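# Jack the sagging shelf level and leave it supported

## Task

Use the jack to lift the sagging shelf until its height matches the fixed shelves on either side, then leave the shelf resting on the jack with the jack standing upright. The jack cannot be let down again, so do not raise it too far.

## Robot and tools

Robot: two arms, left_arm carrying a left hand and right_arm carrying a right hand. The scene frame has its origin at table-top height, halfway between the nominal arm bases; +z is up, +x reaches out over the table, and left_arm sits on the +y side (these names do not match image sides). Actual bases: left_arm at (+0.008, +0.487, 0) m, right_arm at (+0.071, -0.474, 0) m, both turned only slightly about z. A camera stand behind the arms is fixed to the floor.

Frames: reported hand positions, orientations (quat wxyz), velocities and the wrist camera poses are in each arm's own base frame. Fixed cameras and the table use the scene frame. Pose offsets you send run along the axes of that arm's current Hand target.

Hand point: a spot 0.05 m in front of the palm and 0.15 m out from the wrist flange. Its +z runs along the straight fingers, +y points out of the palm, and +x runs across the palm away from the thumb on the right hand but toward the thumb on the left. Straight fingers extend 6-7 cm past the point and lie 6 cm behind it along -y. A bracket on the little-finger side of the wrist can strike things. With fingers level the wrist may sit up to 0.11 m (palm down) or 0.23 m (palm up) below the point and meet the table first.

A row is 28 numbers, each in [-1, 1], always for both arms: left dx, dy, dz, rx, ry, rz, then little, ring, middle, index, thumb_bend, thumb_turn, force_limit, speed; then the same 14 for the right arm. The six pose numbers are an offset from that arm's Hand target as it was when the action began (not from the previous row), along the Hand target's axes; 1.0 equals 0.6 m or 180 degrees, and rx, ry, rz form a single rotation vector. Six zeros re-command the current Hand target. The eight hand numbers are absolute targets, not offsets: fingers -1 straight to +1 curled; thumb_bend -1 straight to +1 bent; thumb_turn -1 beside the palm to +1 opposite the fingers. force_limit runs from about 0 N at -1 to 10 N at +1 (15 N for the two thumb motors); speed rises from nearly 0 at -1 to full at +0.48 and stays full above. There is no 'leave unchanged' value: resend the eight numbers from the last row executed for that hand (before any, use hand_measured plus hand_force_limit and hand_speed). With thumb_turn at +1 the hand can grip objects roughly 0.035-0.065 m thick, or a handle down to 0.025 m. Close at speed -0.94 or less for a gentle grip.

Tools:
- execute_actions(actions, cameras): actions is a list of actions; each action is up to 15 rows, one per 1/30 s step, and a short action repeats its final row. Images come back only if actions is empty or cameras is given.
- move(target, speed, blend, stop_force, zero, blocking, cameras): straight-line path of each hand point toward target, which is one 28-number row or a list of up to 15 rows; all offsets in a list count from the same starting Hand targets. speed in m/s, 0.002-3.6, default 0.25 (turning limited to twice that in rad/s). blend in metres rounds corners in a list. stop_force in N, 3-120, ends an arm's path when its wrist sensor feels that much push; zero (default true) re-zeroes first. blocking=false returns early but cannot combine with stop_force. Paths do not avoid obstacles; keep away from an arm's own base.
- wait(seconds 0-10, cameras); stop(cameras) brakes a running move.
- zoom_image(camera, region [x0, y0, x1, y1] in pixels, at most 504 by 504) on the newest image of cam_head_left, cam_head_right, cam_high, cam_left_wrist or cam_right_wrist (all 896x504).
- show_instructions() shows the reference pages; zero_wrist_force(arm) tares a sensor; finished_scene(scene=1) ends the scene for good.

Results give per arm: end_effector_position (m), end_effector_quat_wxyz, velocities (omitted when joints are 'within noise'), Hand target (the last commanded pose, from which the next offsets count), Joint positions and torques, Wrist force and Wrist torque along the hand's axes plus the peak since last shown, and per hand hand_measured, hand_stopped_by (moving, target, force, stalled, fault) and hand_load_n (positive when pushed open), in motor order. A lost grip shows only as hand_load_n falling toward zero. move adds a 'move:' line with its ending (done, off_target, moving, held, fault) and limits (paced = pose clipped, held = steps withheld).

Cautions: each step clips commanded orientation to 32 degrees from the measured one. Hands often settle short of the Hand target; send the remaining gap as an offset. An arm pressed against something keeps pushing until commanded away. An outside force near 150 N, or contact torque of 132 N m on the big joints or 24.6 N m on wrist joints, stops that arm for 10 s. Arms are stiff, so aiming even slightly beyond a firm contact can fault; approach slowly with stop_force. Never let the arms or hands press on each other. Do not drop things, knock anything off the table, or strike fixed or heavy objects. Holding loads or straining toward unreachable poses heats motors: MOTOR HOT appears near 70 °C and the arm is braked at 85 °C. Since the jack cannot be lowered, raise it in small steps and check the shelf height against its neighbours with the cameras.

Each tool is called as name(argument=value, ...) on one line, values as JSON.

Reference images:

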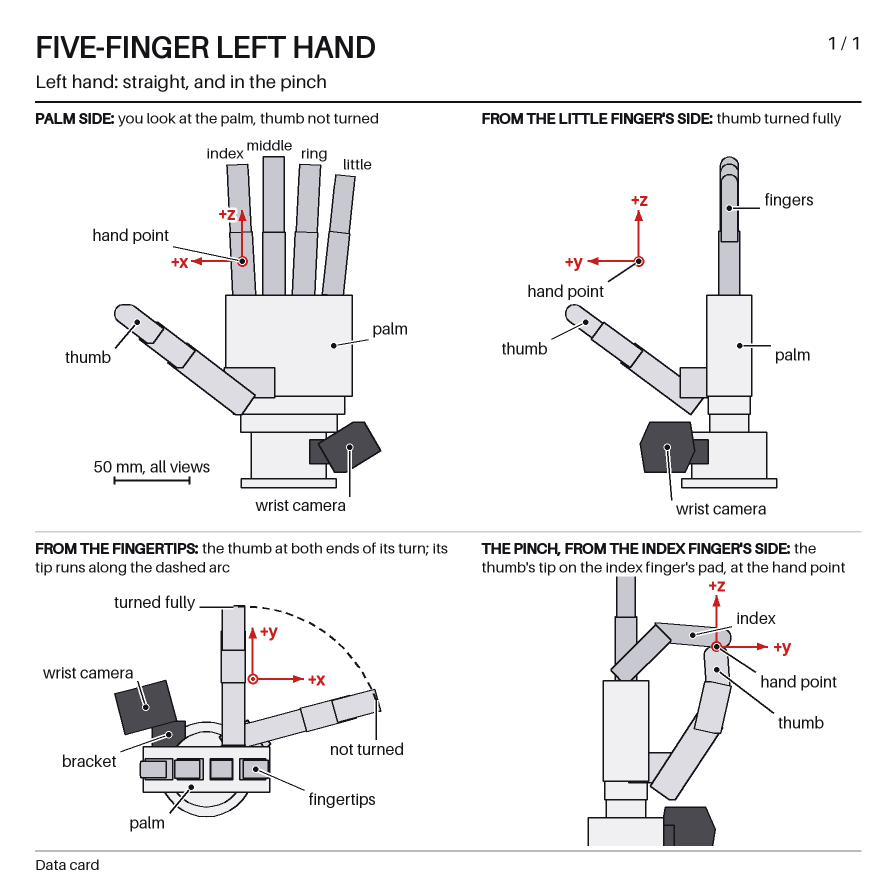

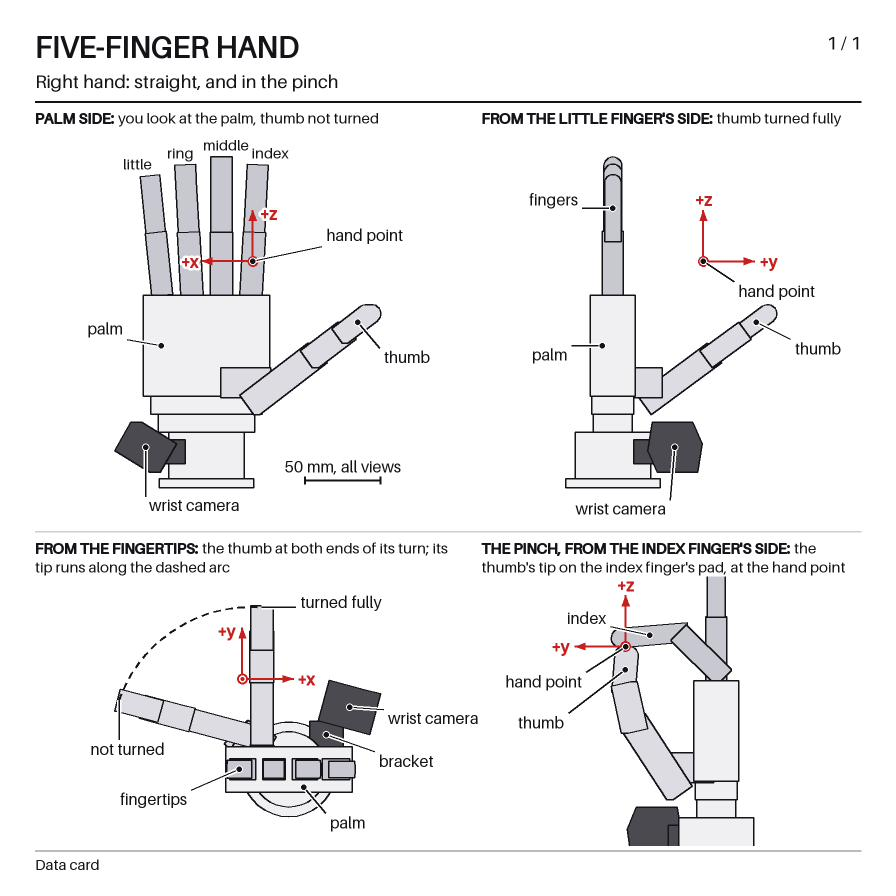

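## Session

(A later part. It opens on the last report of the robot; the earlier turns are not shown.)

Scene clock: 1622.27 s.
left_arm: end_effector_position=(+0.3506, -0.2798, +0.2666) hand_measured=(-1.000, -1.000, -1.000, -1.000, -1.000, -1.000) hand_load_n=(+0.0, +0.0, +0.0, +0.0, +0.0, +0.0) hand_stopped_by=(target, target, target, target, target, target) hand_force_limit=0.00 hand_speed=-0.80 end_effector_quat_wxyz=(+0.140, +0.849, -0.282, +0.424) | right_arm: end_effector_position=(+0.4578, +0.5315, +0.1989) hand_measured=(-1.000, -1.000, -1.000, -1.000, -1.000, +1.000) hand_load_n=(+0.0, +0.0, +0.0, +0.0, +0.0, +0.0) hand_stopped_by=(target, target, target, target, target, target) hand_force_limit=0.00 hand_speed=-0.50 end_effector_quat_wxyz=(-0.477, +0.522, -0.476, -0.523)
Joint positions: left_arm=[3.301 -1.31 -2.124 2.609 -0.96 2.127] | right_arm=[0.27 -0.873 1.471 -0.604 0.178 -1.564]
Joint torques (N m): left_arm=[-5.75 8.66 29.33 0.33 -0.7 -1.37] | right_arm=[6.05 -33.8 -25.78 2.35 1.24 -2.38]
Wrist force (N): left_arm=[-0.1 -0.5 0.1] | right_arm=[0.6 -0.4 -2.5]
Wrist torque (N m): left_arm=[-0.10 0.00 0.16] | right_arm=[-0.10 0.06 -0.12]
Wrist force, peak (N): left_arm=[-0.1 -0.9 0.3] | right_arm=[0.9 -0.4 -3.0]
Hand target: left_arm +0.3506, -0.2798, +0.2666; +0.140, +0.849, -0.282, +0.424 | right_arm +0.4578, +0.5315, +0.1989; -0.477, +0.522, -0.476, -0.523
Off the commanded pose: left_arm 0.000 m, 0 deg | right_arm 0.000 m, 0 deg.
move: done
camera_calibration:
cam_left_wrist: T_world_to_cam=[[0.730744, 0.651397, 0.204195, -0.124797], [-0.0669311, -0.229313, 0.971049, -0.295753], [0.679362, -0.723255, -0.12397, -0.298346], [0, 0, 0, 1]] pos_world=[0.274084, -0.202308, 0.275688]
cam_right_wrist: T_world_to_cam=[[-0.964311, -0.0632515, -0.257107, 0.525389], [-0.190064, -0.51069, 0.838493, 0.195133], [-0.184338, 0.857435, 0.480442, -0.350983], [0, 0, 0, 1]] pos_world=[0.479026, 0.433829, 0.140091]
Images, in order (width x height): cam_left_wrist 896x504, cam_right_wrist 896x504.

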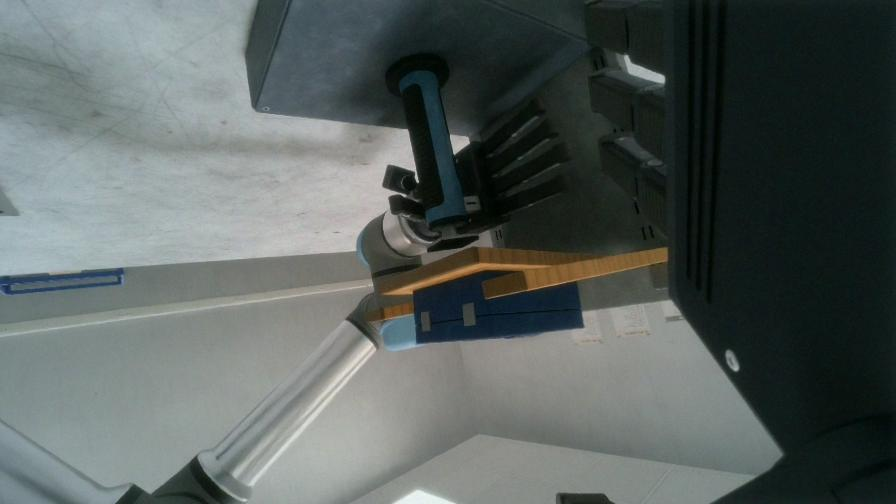

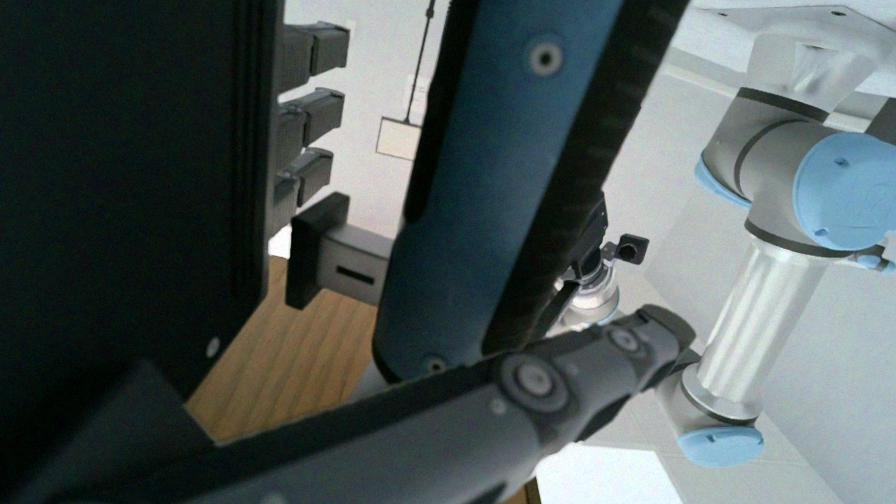

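move(target=[[0,0,0,0,0,0,-1,-1,-1,-1,-1,-1,0,-0.8, 0,0.0117,0.0033,0,0,0,-1,-1,-1,-1,-1,1,0,-0.5]], speed=0.03, cameras=["cam_left_wrist","cam_right_wrist"])

zoom_image(camera="cam_left_wrist", region=[340, 80, 560, 300])

Scene clock: 1637.43 s.
left_arm: end_effector_position=(+0.3506, -0.2798, +0.2666) hand_measured=(-1.000, -1.000, -1.000, -1.000, -1.000, -1.000) hand_load_n=(+0.0, +0.0, +0.0, +0.0, +0.0, +0.0) hand_stopped_by=(target, target, target, target, target, target) hand_force_limit=0.00 hand_speed=-0.80 end_effector_quat_wxyz=(+0.140, +0.849, -0.282, +0.424) | right_arm: end_effector_position=(+0.4507, +0.5329, +0.1989) hand_measured=(-1.000, -1.000, -1.000, -1.000, -1.000, +1.000) hand_load_n=(+0.0, +0.5, +0.0, +0.0, +0.0, -0.5) hand_stopped_by=(target, target, target, target, target, target) hand_force_limit=0.00 hand_speed=-0.50 end_effector_quat_wxyz=(-0.477, +0.522, -0.476, -0.523)
Joint positions: left_arm=[3.301 -1.31 -2.124 2.609 -0.96 2.127] | right_arm=[0.275 -0.884 1.491 -0.613 0.183 -1.565]
Joint torques (N m): left_arm=[-4.79 8.6 29.06 0.27 -0.61 -1.39] | right_arm=[7.21 -51.8 -7.23 -2.59 1.89 2.6]
Wrist force (N): left_arm=[-0.2 -0.3 0.1] | right_arm=[0.5 -1.2 -2.7]
Wrist torque (N m): left_arm=[-0.06 0.02 0.15] | right_arm=[-0.11 0.08 -0.16]
Wrist force, peak (N): left_arm=[-0.2 -0.8 0.3] | right_arm=[0.9 -0.5 -2.8]
Hand target: left_arm +0.3506, -0.2798, +0.2666; +0.140, +0.849, -0.282, +0.424 | right_arm +0.4506, +0.5329, +0.1989; -0.477, +0.522, -0.476, -0.523
Off the commanded pose: left_arm 0.000 m, 0 deg | right_arm 0.000 m, 0 deg.
move: done
camera_calibration:
cam_left_wrist: T_world_to_cam=[[0.730744, 0.651397, 0.204195, -0.124797], [-0.0669311, -0.229313, 0.971049, -0.295753], [0.679362, -0.723255, -0.12397, -0.298346], [0, 0, 0, 1]] pos_world=[0.274084, -0.202308, 0.275688]
cam_right_wrist: T_world_to_cam=[[-0.96427, -0.0633081, -0.257246, 0.518656], [-0.190168, -0.51064, 0.8385, 0.194525], [-0.184444, 0.857461, 0.480356, -0.353441], [0, 0, 0, 1]] pos_world=[0.471926, 0.435229, 0.14009]
Images, in order (width x height): cam_left_wrist 896x504, cam_right_wrist 896x504.

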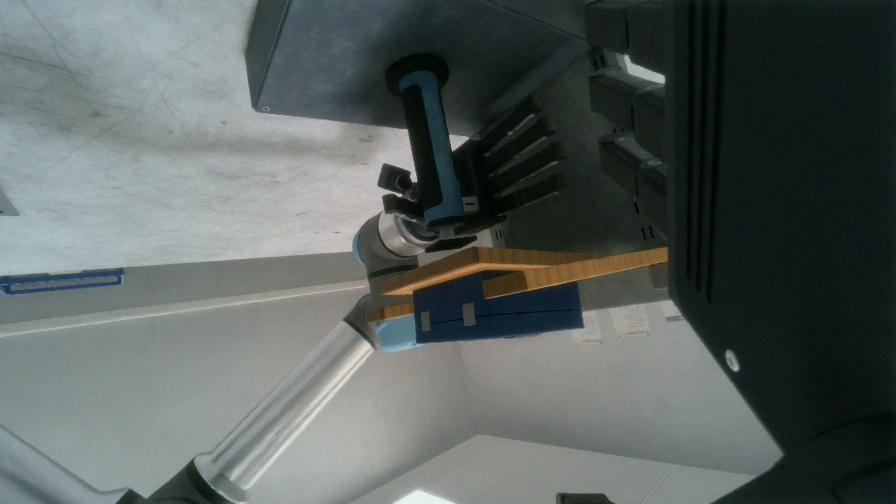

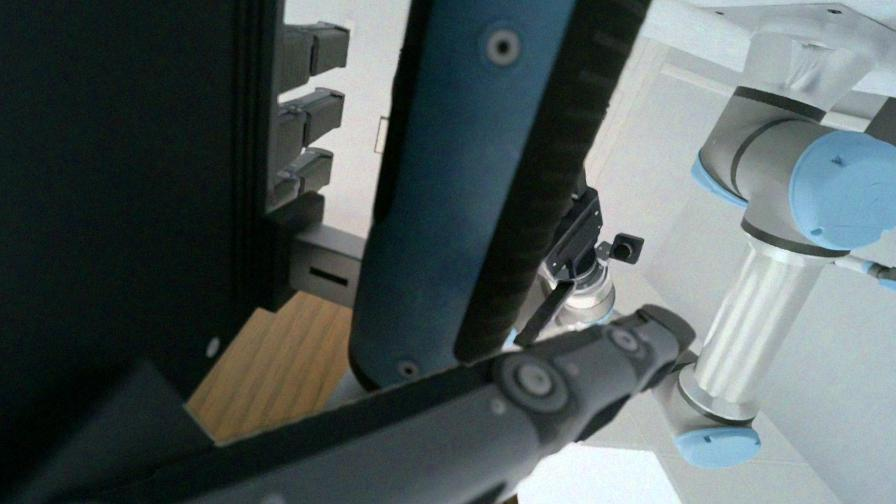

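Scaled by 2.291.

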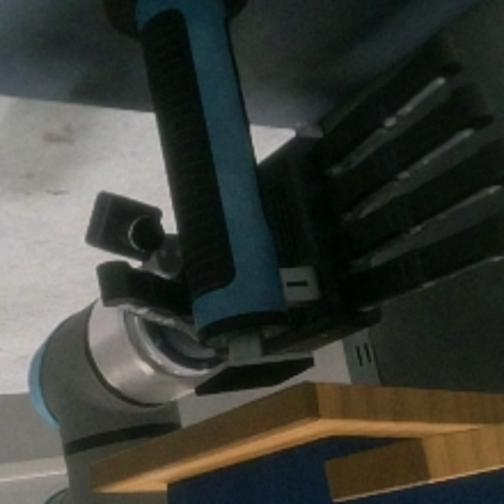

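move(target=[[0,0,0,0,0,0,-1,-1,-1,-1,-1,-1,0,-0.8, 0,0,0,0,0,0,-1,0.9,0.9,0.9,-1,1,-0.6,-0.8]], cameras=["cam_left_wrist","cam_right_wrist"])

zoom_image(camera="cam_left_wrist", region=[340, 80, 560, 300])

Scene clock: 1647.10 s.
left_arm: end_effector_position=(+0.3506, -0.2798, +0.2666) hand_measured=(-1.000, -1.000, -1.000, -1.000, -1.000, -1.000) hand_load_n=(+0.0, +0.0, -0.5, +0.0, +0.0, +0.0) hand_stopped_by=(target, target, target, target, target, target) hand_force_limit=0.00 hand_speed=-0.80 end_effector_quat_wxyz=(+0.140, +0.849, -0.282, +0.424) | right_arm: end_effector_position=(+0.4506, +0.5329, +0.1989) hand_measured=(-1.000, +0.496, +0.532, +0.552, -1.000, +1.000) hand_load_n=(+0.0, +0.0, +6.5, +5.5, +1.0, +0.0) hand_stopped_by=(target, force, force, force, target, target) hand_force_limit=-0.60 hand_speed=-0.80 end_effector_quat_wxyz=(-0.477, +0.522, -0.476, -0.523)
Joint positions: left_arm=[3.301 -1.31 -2.124 2.609 -0.96 2.127] | right_arm=[0.275 -0.884 1.492 -0.613 0.183 -1.564]
Joint torques (N m): left_arm=[-4.95 8.8 28.95 0.31 -0.68 -1.26] | right_arm=[4.96 -51.4 -10.33 -2.27 -1.78 2.14]
Wrist force (N): left_arm=[-0.3 -0.6 0.2] | right_arm=[1.2 -0.8 -1.9]
Wrist torque (N m): left_arm=[-0.12 0.03 0.15] | right_arm=[-0.08 -0.03 -0.20]
Wrist force, peak (N): left_arm=[-0.2 -0.8 0.3] | right_arm=[0.8 -1.0 -3.1]
Hand target: left_arm +0.3506, -0.2798, +0.2666; +0.140, +0.849, -0.282, +0.424 | right_arm +0.4506, +0.5329, +0.1989; -0.477, +0.522, -0.476, -0.523
Off the commanded pose: left_arm 0.000 m, 0 deg | right_arm 0.000 m, 0 deg.
move: done
camera_calibration:
cam_left_wrist: T_world_to_cam=[[0.730744, 0.651397, 0.204195, -0.124797], [-0.0669311, -0.229313, 0.971049, -0.295753], [0.679362, -0.723255, -0.12397, -0.298346], [0, 0, 0, 1]] pos_world=[0.274084, -0.202308, 0.275688]
cam_right_wrist: T_world_to_cam=[[-0.964293, -0.0633345, -0.257153, 0.518568], [-0.19006, -0.510706, 0.838484, 0.194486], [-0.184435, 0.857419, 0.480433, -0.353457], [0, 0, 0, 1]] pos_world=[0.471826, 0.435229, 0.140091]
Images, in order (width x height): cam_left_wrist 896x504, cam_right_wrist 896x504.

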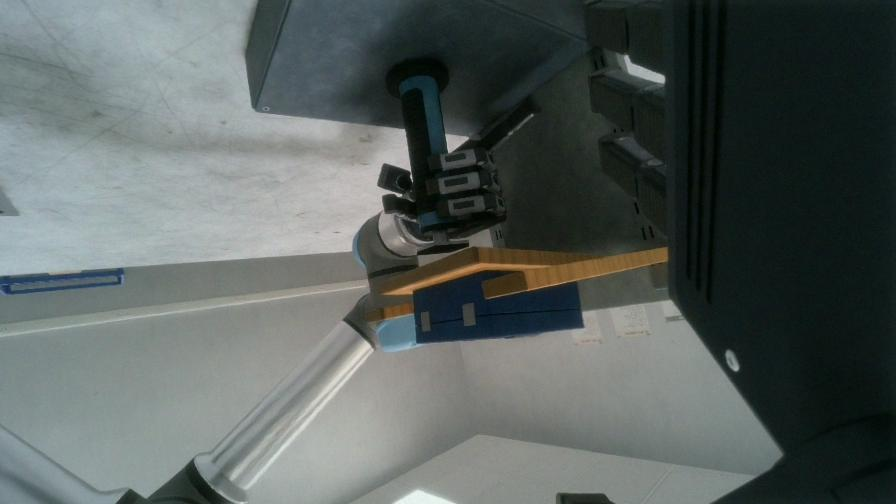

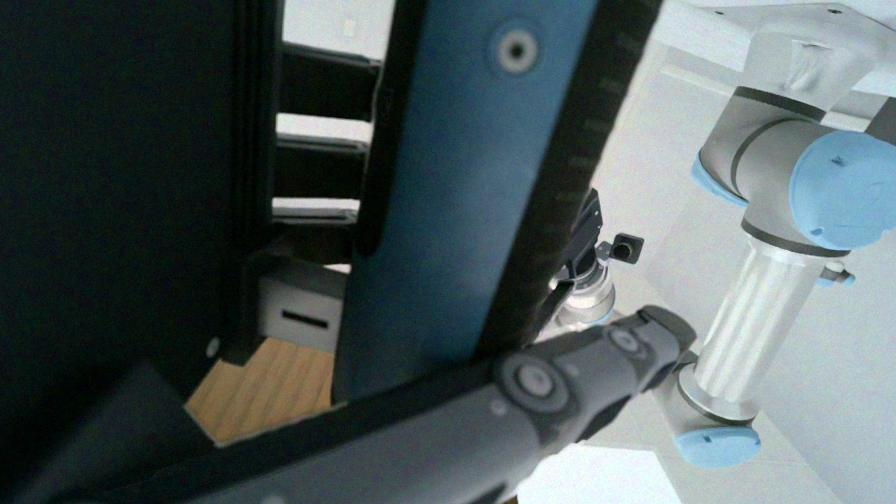

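Scaled by 2.291.

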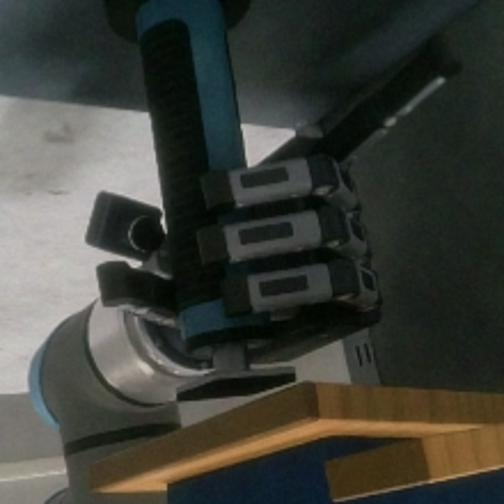

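move(target=[[0,0,0,0,0,0,-1,-1,-1,-1,-1,-1,0,-0.8, 0,0,0,0,0,0,-1,0.9,0.9,0.9,0.5,1,-0.4,-0.88]], cameras=["cam_left_wrist","cam_right_wrist"])

zoom_image(camera="cam_left_wrist", region=[340, 80, 560, 300])

Scene clock: 1656.67 s.
left_arm: end_effector_position=(+0.3506, -0.2798, +0.2666) hand_measured=(-1.000, -1.000, -1.000, -1.000, -1.000, -1.000) hand_load_n=(+0.0, +0.0, +0.0, +0.0, +0.0, +0.0) hand_stopped_by=(target, target, target, target, target, target) hand_force_limit=0.00 hand_speed=-0.80 end_effector_quat_wxyz=(+0.140, +0.849, -0.282, +0.424) | right_arm: end_effector_position=(+0.4506, +0.5329, +0.1989) hand_measured=(-1.000, +0.496, +0.532, +0.550, -0.768, +1.000) hand_load_n=(+0.0, +0.0, +7.5, +10.0, +4.5, +0.0) hand_stopped_by=(target, force, force, force, force, target) hand_force_limit=-0.40 hand_speed=-0.88 end_effector_quat_wxyz=(-0.477, +0.522, -0.476, -0.523)
Joint positions: left_arm=[3.301 -1.31 -2.124 2.609 -0.96 2.127] | right_arm=[0.275 -0.884 1.492 -0.613 0.183 -1.564]
Joint torques (N m): left_arm=[-5.33 8.57 29.48 0.31 -0.64 -1.37] | right_arm=[-4.16 -43.38 -11.52 -2.64 -0.7 0.68]
Wrist force (N): left_arm=[-0.3 -0.5 0.2] | right_arm=[1.0 -0.2 -1.9]
Wrist torque (N m): left_arm=[-0.09 0.03 0.14] | right_arm=[-0.08 0.00 -0.17]
Wrist force, peak (N): left_arm=[-0.2 -0.7 0.2] | right_arm=[1.5 -0.7 -2.3]
Hand target: left_arm +0.3506, -0.2798, +0.2666; +0.140, +0.849, -0.282, +0.424 | right_arm +0.4506, +0.5329, +0.1989; -0.477, +0.522, -0.476, -0.523
Off the commanded pose: left_arm 0.000 m, 0 deg | right_arm 0.000 m, 0 deg.
move: done
camera_calibration:
cam_left_wrist: T_world_to_cam=[[0.730744, 0.651397, 0.204195, -0.124797], [-0.0669311, -0.229313, 0.971049, -0.295753], [0.679362, -0.723255, -0.12397, -0.298346], [0, 0, 0, 1]] pos_world=[0.274084, -0.202308, 0.275688]
cam_right_wrist: T_world_to_cam=[[-0.964293, -0.0633345, -0.257153, 0.518568], [-0.19006, -0.510706, 0.838484, 0.194486], [-0.184435, 0.857419, 0.480433, -0.353457], [0, 0, 0, 1]] pos_world=[0.471826, 0.435229, 0.140091]
Images, in order (width x height): cam_left_wrist 896x504, cam_right_wrist 896x504.

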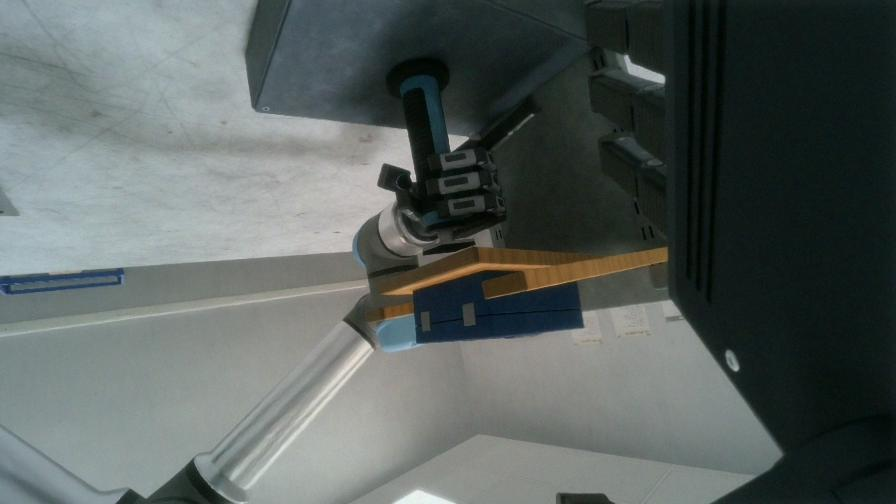

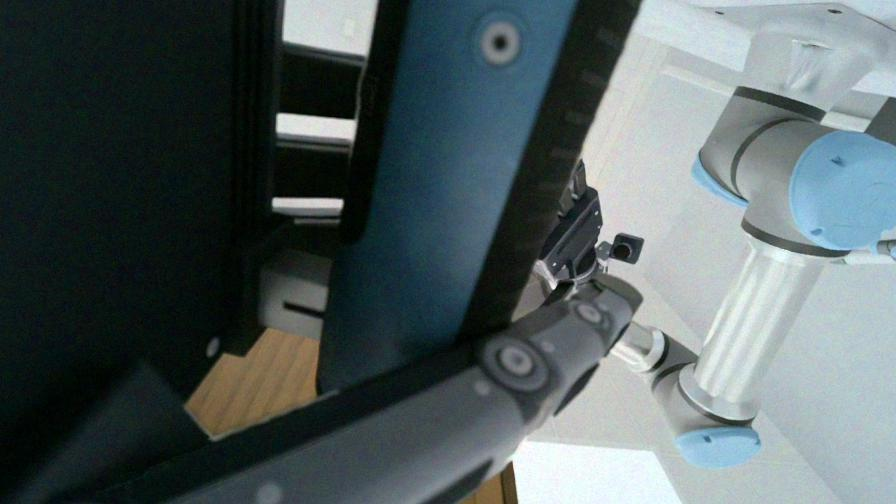

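Scaled by 2.291.

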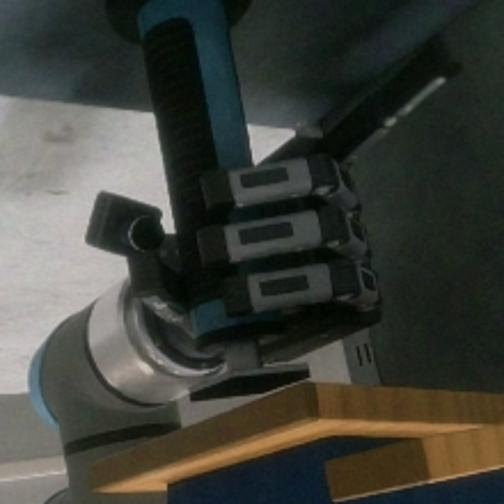

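move(target=[[0,0,0,0,0,0,-1,-1,-1,-1,-1,-1,0,-0.8, 0,0,0,0,0,0,-1,0.9,0.9,0.9,0.6,1,0.3,-0.85]], cameras=["cam_left_wrist","cam_right_wrist"])

zoom_image(camera="cam_left_wrist", region=[340, 80, 560, 300])

Scene clock: 1663.37 s.
left_arm: end_effector_position=(+0.3506, -0.2798, +0.2666) hand_measured=(-1.000, -1.000, -1.000, -1.000, -1.000, -1.000) hand_load_n=(+0.0, +0.0, +0.0, +0.0, +0.0, +0.0) hand_stopped_by=(target, target, target, target, target, target) hand_force_limit=0.00 hand_speed=-0.80 end_effector_quat_wxyz=(+0.140, +0.849, -0.282, +0.424) | right_arm: end_effector_position=(+0.4506, +0.5329, +0.1989) hand_measured=(-1.000, +0.496, +0.532, +0.552, -0.624, +1.000) hand_load_n=(+0.0, +0.0, +3.0, +6.0, +10.0, +1.0) hand_stopped_by=(target, force, force, force, force, target) hand_force_limit=0.30 hand_speed=-0.85 end_effector_quat_wxyz=(-0.477, +0.522, -0.476, -0.523)
Joint positions: left_arm=[3.301 -1.31 -2.124 2.609 -0.96 2.127] | right_arm=[0.275 -0.884 1.492 -0.613 0.183 -1.564]
Joint torques (N m): left_arm=[-5.09 9.4 29.35 0.29 -0.67 -1.36] | right_arm=[-4.68 -36.92 -13.2 -2.38 0.48 -0.56]
Wrist force (N): left_arm=[0.0 -0.4 0.2] | right_arm=[0.3 1.4 -2.5]
Wrist torque (N m): left_arm=[-0.08 -0.01 0.15] | right_arm=[0.02 0.11 -0.04]
Wrist force, peak (N): left_arm=[-0.1 -0.7 0.4] | right_arm=[0.3 1.4 -2.6]
Hand target: left_arm +0.3506, -0.2798, +0.2666; +0.140, +0.849, -0.282, +0.424 | right_arm +0.4506, +0.5329, +0.1989; -0.477, +0.522, -0.476, -0.523
Off the commanded pose: left_arm 0.000 m, 0 deg | right_arm 0.000 m, 0 deg.
move: done
camera_calibration:
cam_left_wrist: T_world_to_cam=[[0.730744, 0.651397, 0.204195, -0.124797], [-0.0669311, -0.229313, 0.971049, -0.295753], [0.679362, -0.723255, -0.12397, -0.298346], [0, 0, 0, 1]] pos_world=[0.274084, -0.202308, 0.275688]
cam_right_wrist: T_world_to_cam=[[-0.964293, -0.0633345, -0.257153, 0.518568], [-0.19006, -0.510706, 0.838484, 0.194486], [-0.184435, 0.857419, 0.480433, -0.353457], [0, 0, 0, 1]] pos_world=[0.471826, 0.435229, 0.140091]
Images, in order (width x height): cam_left_wrist 896x504, cam_right_wrist 896x504.

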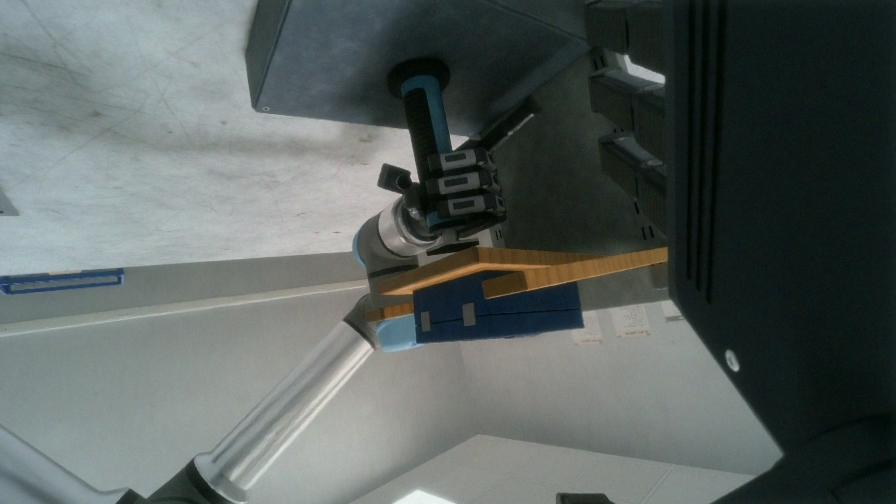

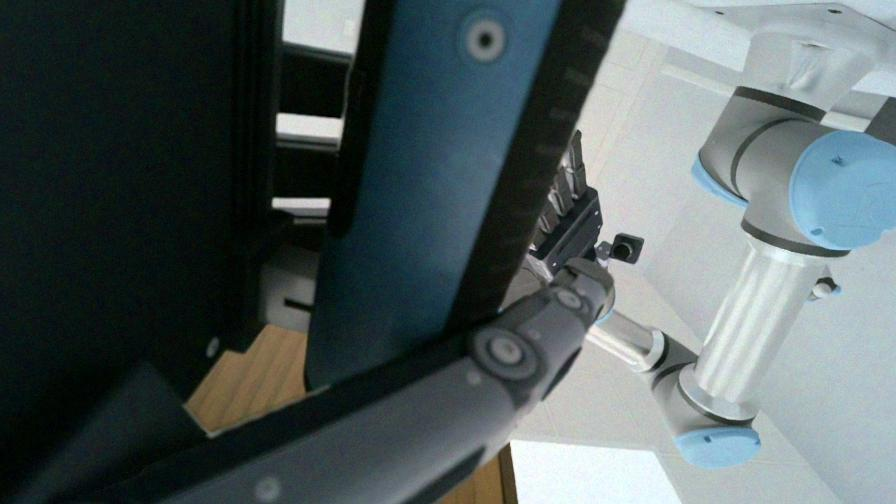

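Scaled by 2.291.

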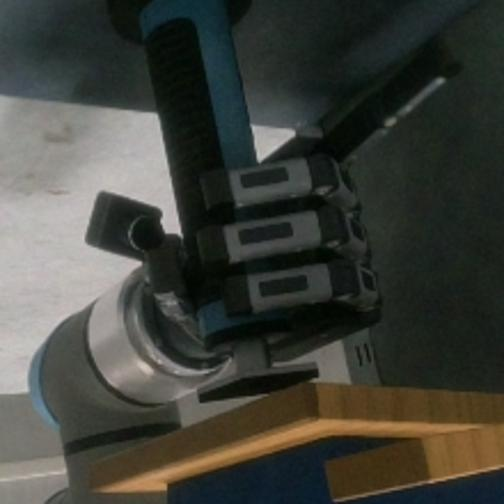

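move(target=[[0,0,0,0,0,0,-1,-1,-1,-1,-1,-1,0,-0.8, 0,0,0,0,0,0,-1,0.9,0.9,0.9,0.7,1,0.8,-0.85]], cameras=["cam_left_wrist","cam_right_wrist"])

zoom_image(camera="cam_left_wrist", region=[340, 80, 560, 300])

zoom_image(camera="cam_right_wrist", region=[200, 180, 440, 420])

Scene clock: 1677.23 s.
left_arm: end_effector_position=(+0.3506, -0.2798, +0.2666) hand_measured=(-1.000, -1.000, -1.000, -1.000, -1.000, -1.000) hand_load_n=(+0.0, +0.0, +0.0, +0.0, +0.0, +0.0) hand_stopped_by=(target, target, target, target, target, target) hand_force_limit=0.00 hand_speed=-0.80 end_effector_quat_wxyz=(+0.140, +0.849, -0.282, +0.424) | right_arm: end_effector_position=(+0.4506, +0.5329, +0.1989) hand_measured=(-1.000, +0.496, +0.532, +0.552, -0.604, +1.000) hand_load_n=(+0.0, +0.0, +4.5, +7.5, +13.5, +1.0) hand_stopped_by=(target, force, force, force, force, target) hand_force_limit=0.80 hand_speed=-0.85 end_effector_quat_wxyz=(-0.477, +0.522, -0.476, -0.523)
Joint positions: left_arm=[3.301 -1.31 -2.124 2.609 -0.96 2.127] | right_arm=[0.275 -0.884 1.492 -0.613 0.183 -1.564]
Joint torques (N m): left_arm=[-5.21 8.57 29.06 0.25 -0.64 -1.36] | right_arm=[-4.5 -37.36 -14.33 -2.39 1.28 -1.6]
Wrist force (N): left_arm=[-0.1 -0.4 0.2] | right_arm=[-0.3 1.4 -2.4]
Wrist torque (N m): left_arm=[-0.08 0.00 0.15] | right_arm=[0.00 0.15 -0.04]
Wrist force, peak (N): left_arm=[-0.1 -0.7 0.4] | right_arm=[0.5 1.5 -2.6]
Hand target: left_arm +0.3506, -0.2798, +0.2666; +0.140, +0.849, -0.282, +0.424 | right_arm +0.4506, +0.5329, +0.1989; -0.477, +0.522, -0.476, -0.523
Off the commanded pose: left_arm 0.000 m, 0 deg | right_arm 0.000 m, 0 deg.
move: done
camera_calibration:
cam_left_wrist: T_world_to_cam=[[0.730744, 0.651397, 0.204195, -0.124797], [-0.0669311, -0.229313, 0.971049, -0.295753], [0.679362, -0.723255, -0.12397, -0.298346], [0, 0, 0, 1]] pos_world=[0.274084, -0.202308, 0.275688]
cam_right_wrist: T_world_to_cam=[[-0.964293, -0.0633345, -0.257153, 0.518568], [-0.19006, -0.510706, 0.838484, 0.194486], [-0.184435, 0.857419, 0.480433, -0.353457], [0, 0, 0, 1]] pos_world=[0.471826, 0.435229, 0.140091]
Images, in order (width x height): cam_left_wrist 896x504, cam_right_wrist 896x504.

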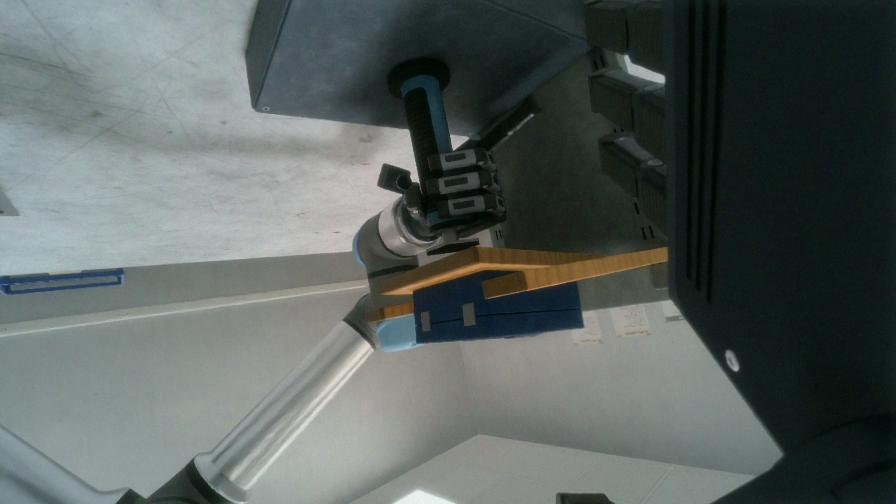

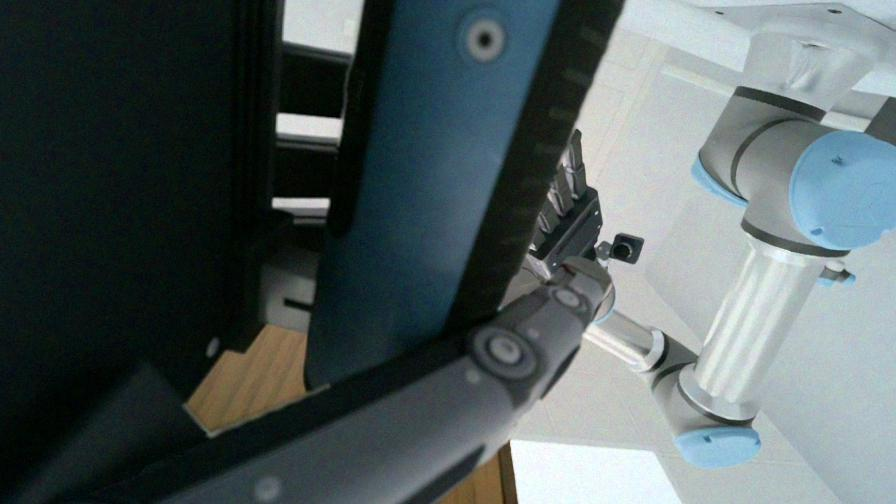

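Scaled by 2.291.

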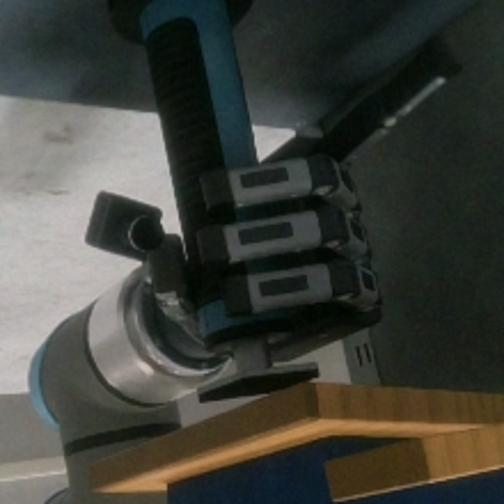

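Scaled by 2.100.

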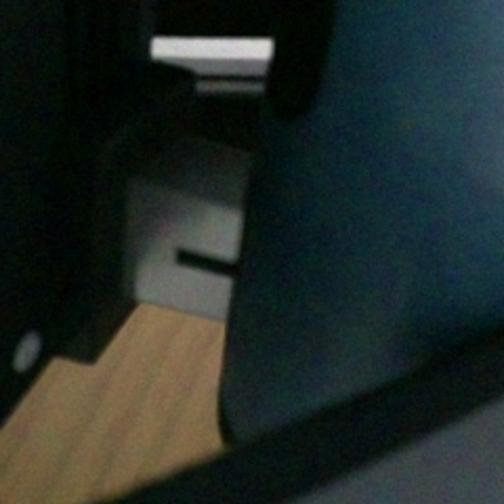

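move(target=[[0,0,0,0,0,0,-1,-1,-1,-1,-1,-1,0,-0.8, 0,0,0,0,0,0,-1,0.95,0.95,0.95,0.7,1,0.8,-0.85]], cameras=["cam_left_wrist","cam_right_wrist"])

zoom_image(camera="cam_left_wrist", region=[340, 80, 560, 300])

zoom_image(camera="cam_right_wrist", region=[200, 180, 440, 420])

Scene clock: 1686.37 s.
left_arm: end_effector_position=(+0.3506, -0.2798, +0.2666) hand_measured=(-1.000, -1.000, -1.000, -1.000, -1.000, -1.000) hand_load_n=(+0.0, +0.0, +0.0, +0.0, +0.0, -0.5) hand_stopped_by=(target, target, target, target, target, target) hand_force_limit=0.00 hand_speed=-0.80 end_effector_quat_wxyz=(+0.140, +0.849, -0.282, +0.424) | right_arm: end_effector_position=(+0.4506, +0.5329, +0.1989) hand_measured=(-1.000, +0.548, +0.542, +0.560, -0.604, +1.000) hand_load_n=(+0.0, +8.0, +3.5, +15.0, +14.0, +3.0) hand_stopped_by=(target, force, force, force, force, target) hand_force_limit=0.80 hand_speed=-0.85 end_effector_quat_wxyz=(-0.477, +0.522, -0.476, -0.523)
Joint positions: left_arm=[3.301 -1.31 -2.124 2.609 -0.96 2.127] | right_arm=[0.275 -0.884 1.492 -0.613 0.183 -1.564]
Joint torques (N m): left_arm=[-4.5 8.81 29.4 0.24 -0.63 -1.33] | right_arm=[-3.73 -36.02 -17.15 -2.18 1.56 -1.52]
Wrist force (N): left_arm=[-0.3 -0.5 0.2] | right_arm=[4.5 -0.4 -2.5]
Wrist torque (N m): left_arm=[-0.10 0.04 0.14] | right_arm=[-0.08 -0.09 -0.15]
Wrist force, peak (N): left_arm=[-0.3 -0.7 0.4] | right_arm=[4.9 -0.2 -2.5]
Hand target: left_arm +0.3506, -0.2798, +0.2666; +0.140, +0.849, -0.282, +0.424 | right_arm +0.4506, +0.5329, +0.1989; -0.477, +0.522, -0.476, -0.523
Off the commanded pose: left_arm 0.000 m, 0 deg | right_arm 0.000 m, 0 deg.
move: done
camera_calibration:
cam_left_wrist: T_world_to_cam=[[0.730744, 0.651397, 0.204195, -0.124797], [-0.0669311, -0.229313, 0.971049, -0.295753], [0.679362, -0.723255, -0.12397, -0.298346], [0, 0, 0, 1]] pos_world=[0.274084, -0.202308, 0.275688]
cam_right_wrist: T_world_to_cam=[[-0.964311, -0.0632515, -0.257107, 0.518534], [-0.190064, -0.51069, 0.838493, 0.194479], [-0.184338, 0.857435, 0.480442, -0.353511], [0, 0, 0, 1]] pos_world=[0.471826, 0.435229, 0.140091]
Images, in order (width x height): cam_left_wrist 896x504, cam_right_wrist 896x504.

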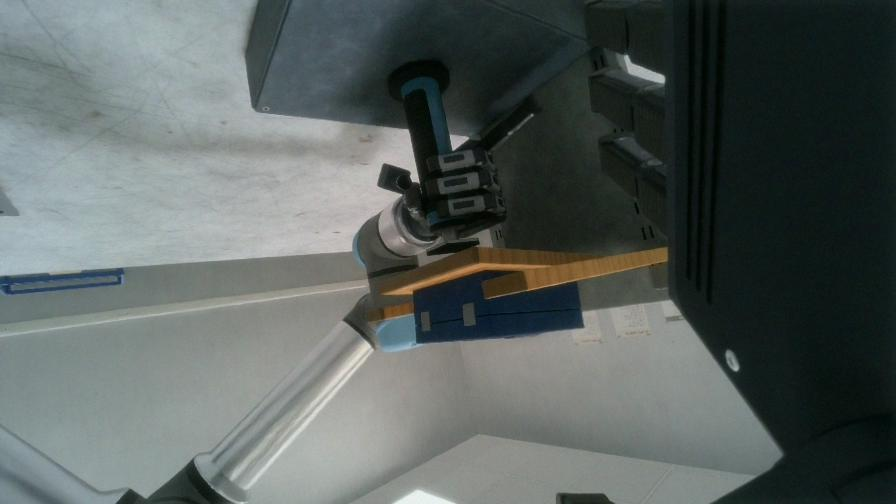

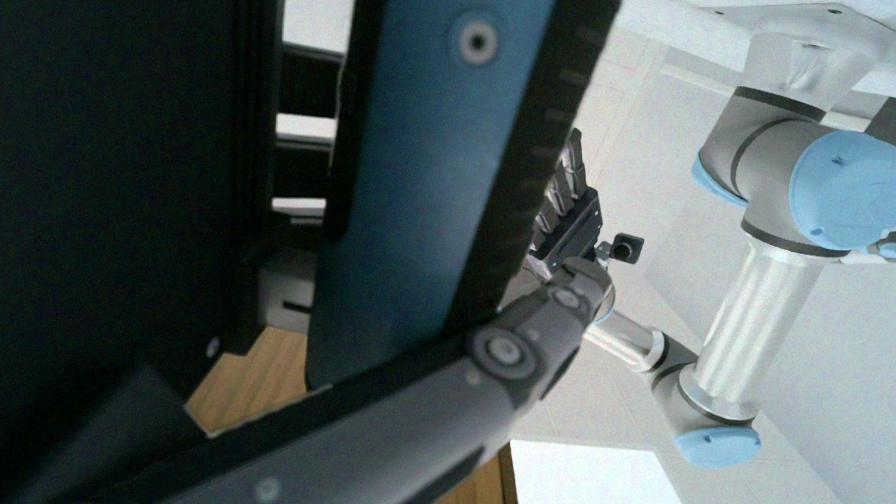

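Scaled by 2.291.

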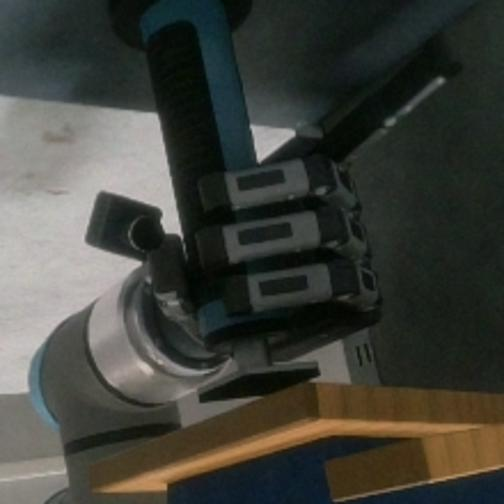

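Scaled by 2.100.

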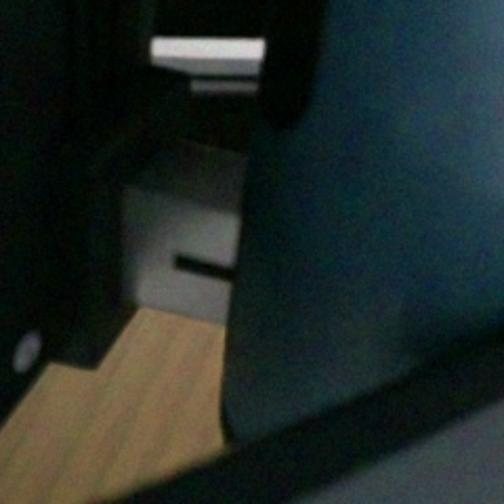

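move(target=[[0,0,0,0,0,0,-1,-1,-1,-1,-1,-1,0,-0.8, 0,0,0,0,0,0,-1,0.5,0.5,0.5,-1,1,0.3,-0.7]], cameras=["cam_left_wrist","cam_right_wrist"])

zoom_image(camera="cam_left_wrist", region=[340, 80, 560, 300])

zoom_image(camera="cam_right_wrist", region=[200, 180, 440, 420])

Scene clock: 1720.70 s.
left_arm: end_effector_position=(+0.3506, -0.2798, +0.2666) hand_measured=(-1.000, -1.000, -1.000, -1.000, -1.000, -1.000) hand_load_n=(+0.0, +0.0, +0.0, +0.0, +0.0, +0.0) hand_stopped_by=(target, target, target, target, target, target) hand_force_limit=0.00 hand_speed=-0.80 end_effector_quat_wxyz=(+0.140, +0.849, -0.282, +0.424) | right_arm: end_effector_position=(+0.4506, +0.5329, +0.1989) hand_measured=(-1.000, +0.500, +0.500, +0.500, -1.000, +1.000) hand_load_n=(+0.0, +0.5, +0.0, +0.5, +0.0, +0.0) hand_stopped_by=(target, target, target, target, target, target) hand_force_limit=0.30 hand_speed=-0.70 end_effector_quat_wxyz=(-0.477, +0.522, -0.476, -0.523)
Joint positions: left_arm=[3.301 -1.31 -2.124 2.609 -0.96 2.127] | right_arm=[0.275 -0.884 1.492 -0.613 0.183 -1.564]
Joint torques (N m): left_arm=[-5.14 8.94 29.76 0.25 -0.57 -1.33] | right_arm=[-3.41 -38.58 -18.44 -2.11 -1.66 -1.83]
Wrist force (N): left_arm=[-0.1 -0.5 0.1] | right_arm=[0.9 -1.0 -2.1]
Wrist torque (N m): left_arm=[-0.09 0.00 0.15] | right_arm=[-0.11 -0.01 -0.19]
Wrist force, peak (N): left_arm=[-0.3 -0.7 0.4] | right_arm=[4.7 -0.2 -2.9]
Hand target: left_arm +0.3506, -0.2798, +0.2666; +0.140, +0.849, -0.282, +0.424 | right_arm +0.4506, +0.5329, +0.1989; -0.477, +0.522, -0.476, -0.523
Off the commanded pose: left_arm 0.000 m, 0 deg | right_arm 0.000 m, 0 deg.
move: done
camera_calibration:
cam_left_wrist: T_world_to_cam=[[0.730744, 0.651397, 0.204195, -0.124797], [-0.0669311, -0.229313, 0.971049, -0.295753], [0.679362, -0.723255, -0.12397, -0.298346], [0, 0, 0, 1]] pos_world=[0.274084, -0.202308, 0.275688]
cam_right_wrist: T_world_to_cam=[[-0.964293, -0.0633345, -0.257153, 0.518568], [-0.19006, -0.510706, 0.838484, 0.194486], [-0.184435, 0.857419, 0.480433, -0.353457], [0, 0, 0, 1]] pos_world=[0.471826, 0.435229, 0.140091]
Images, in order (width x height): cam_left_wrist 896x504, cam_right_wrist 896x504.

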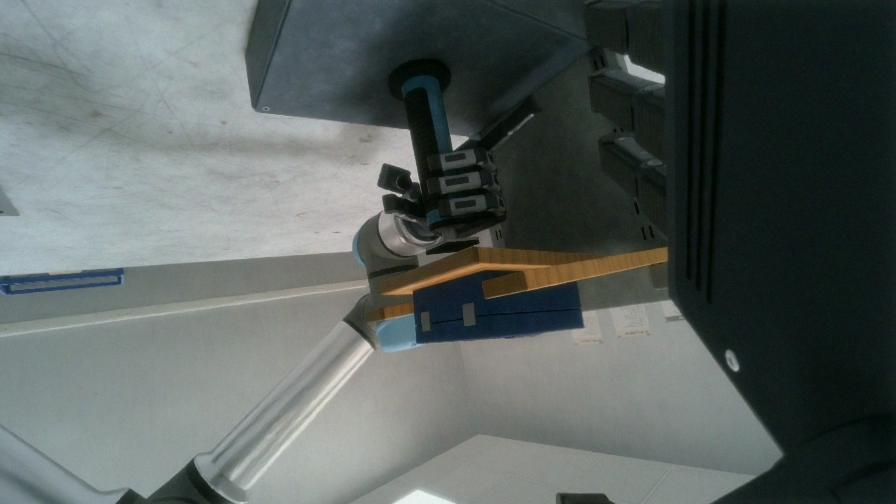

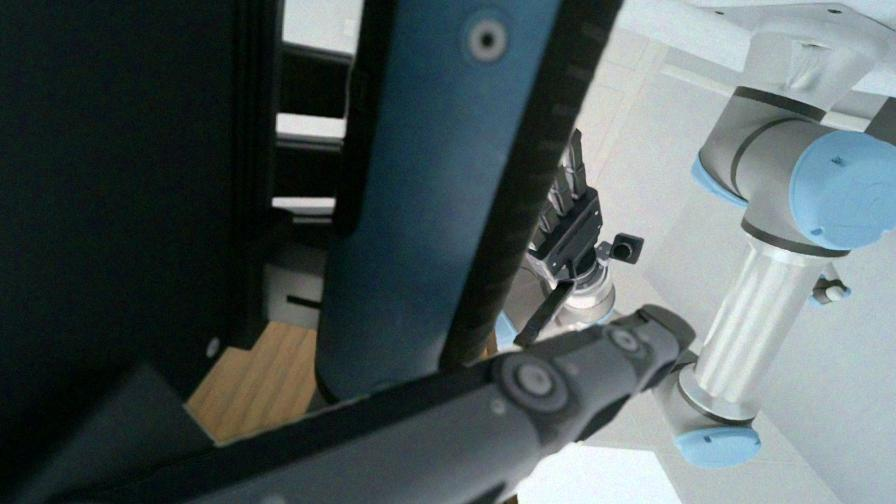

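Scaled by 2.291.

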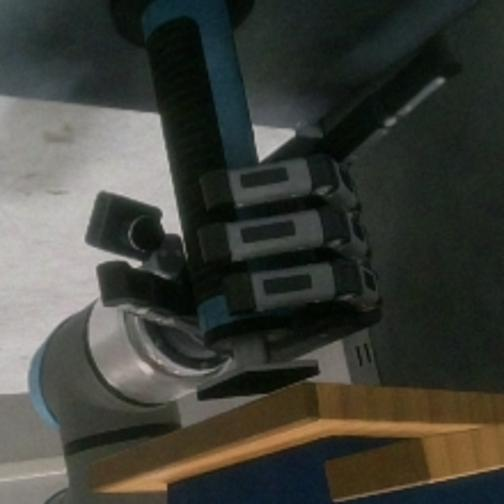

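Scaled by 2.100.

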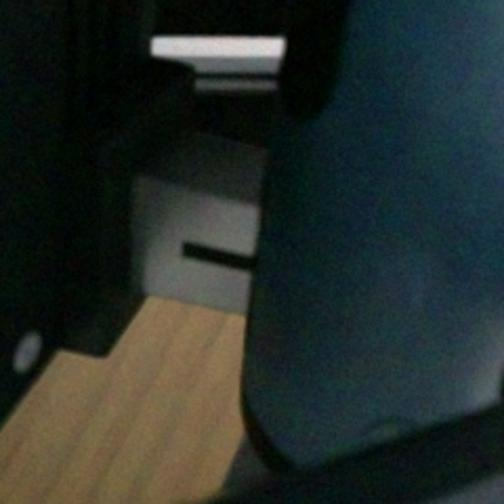

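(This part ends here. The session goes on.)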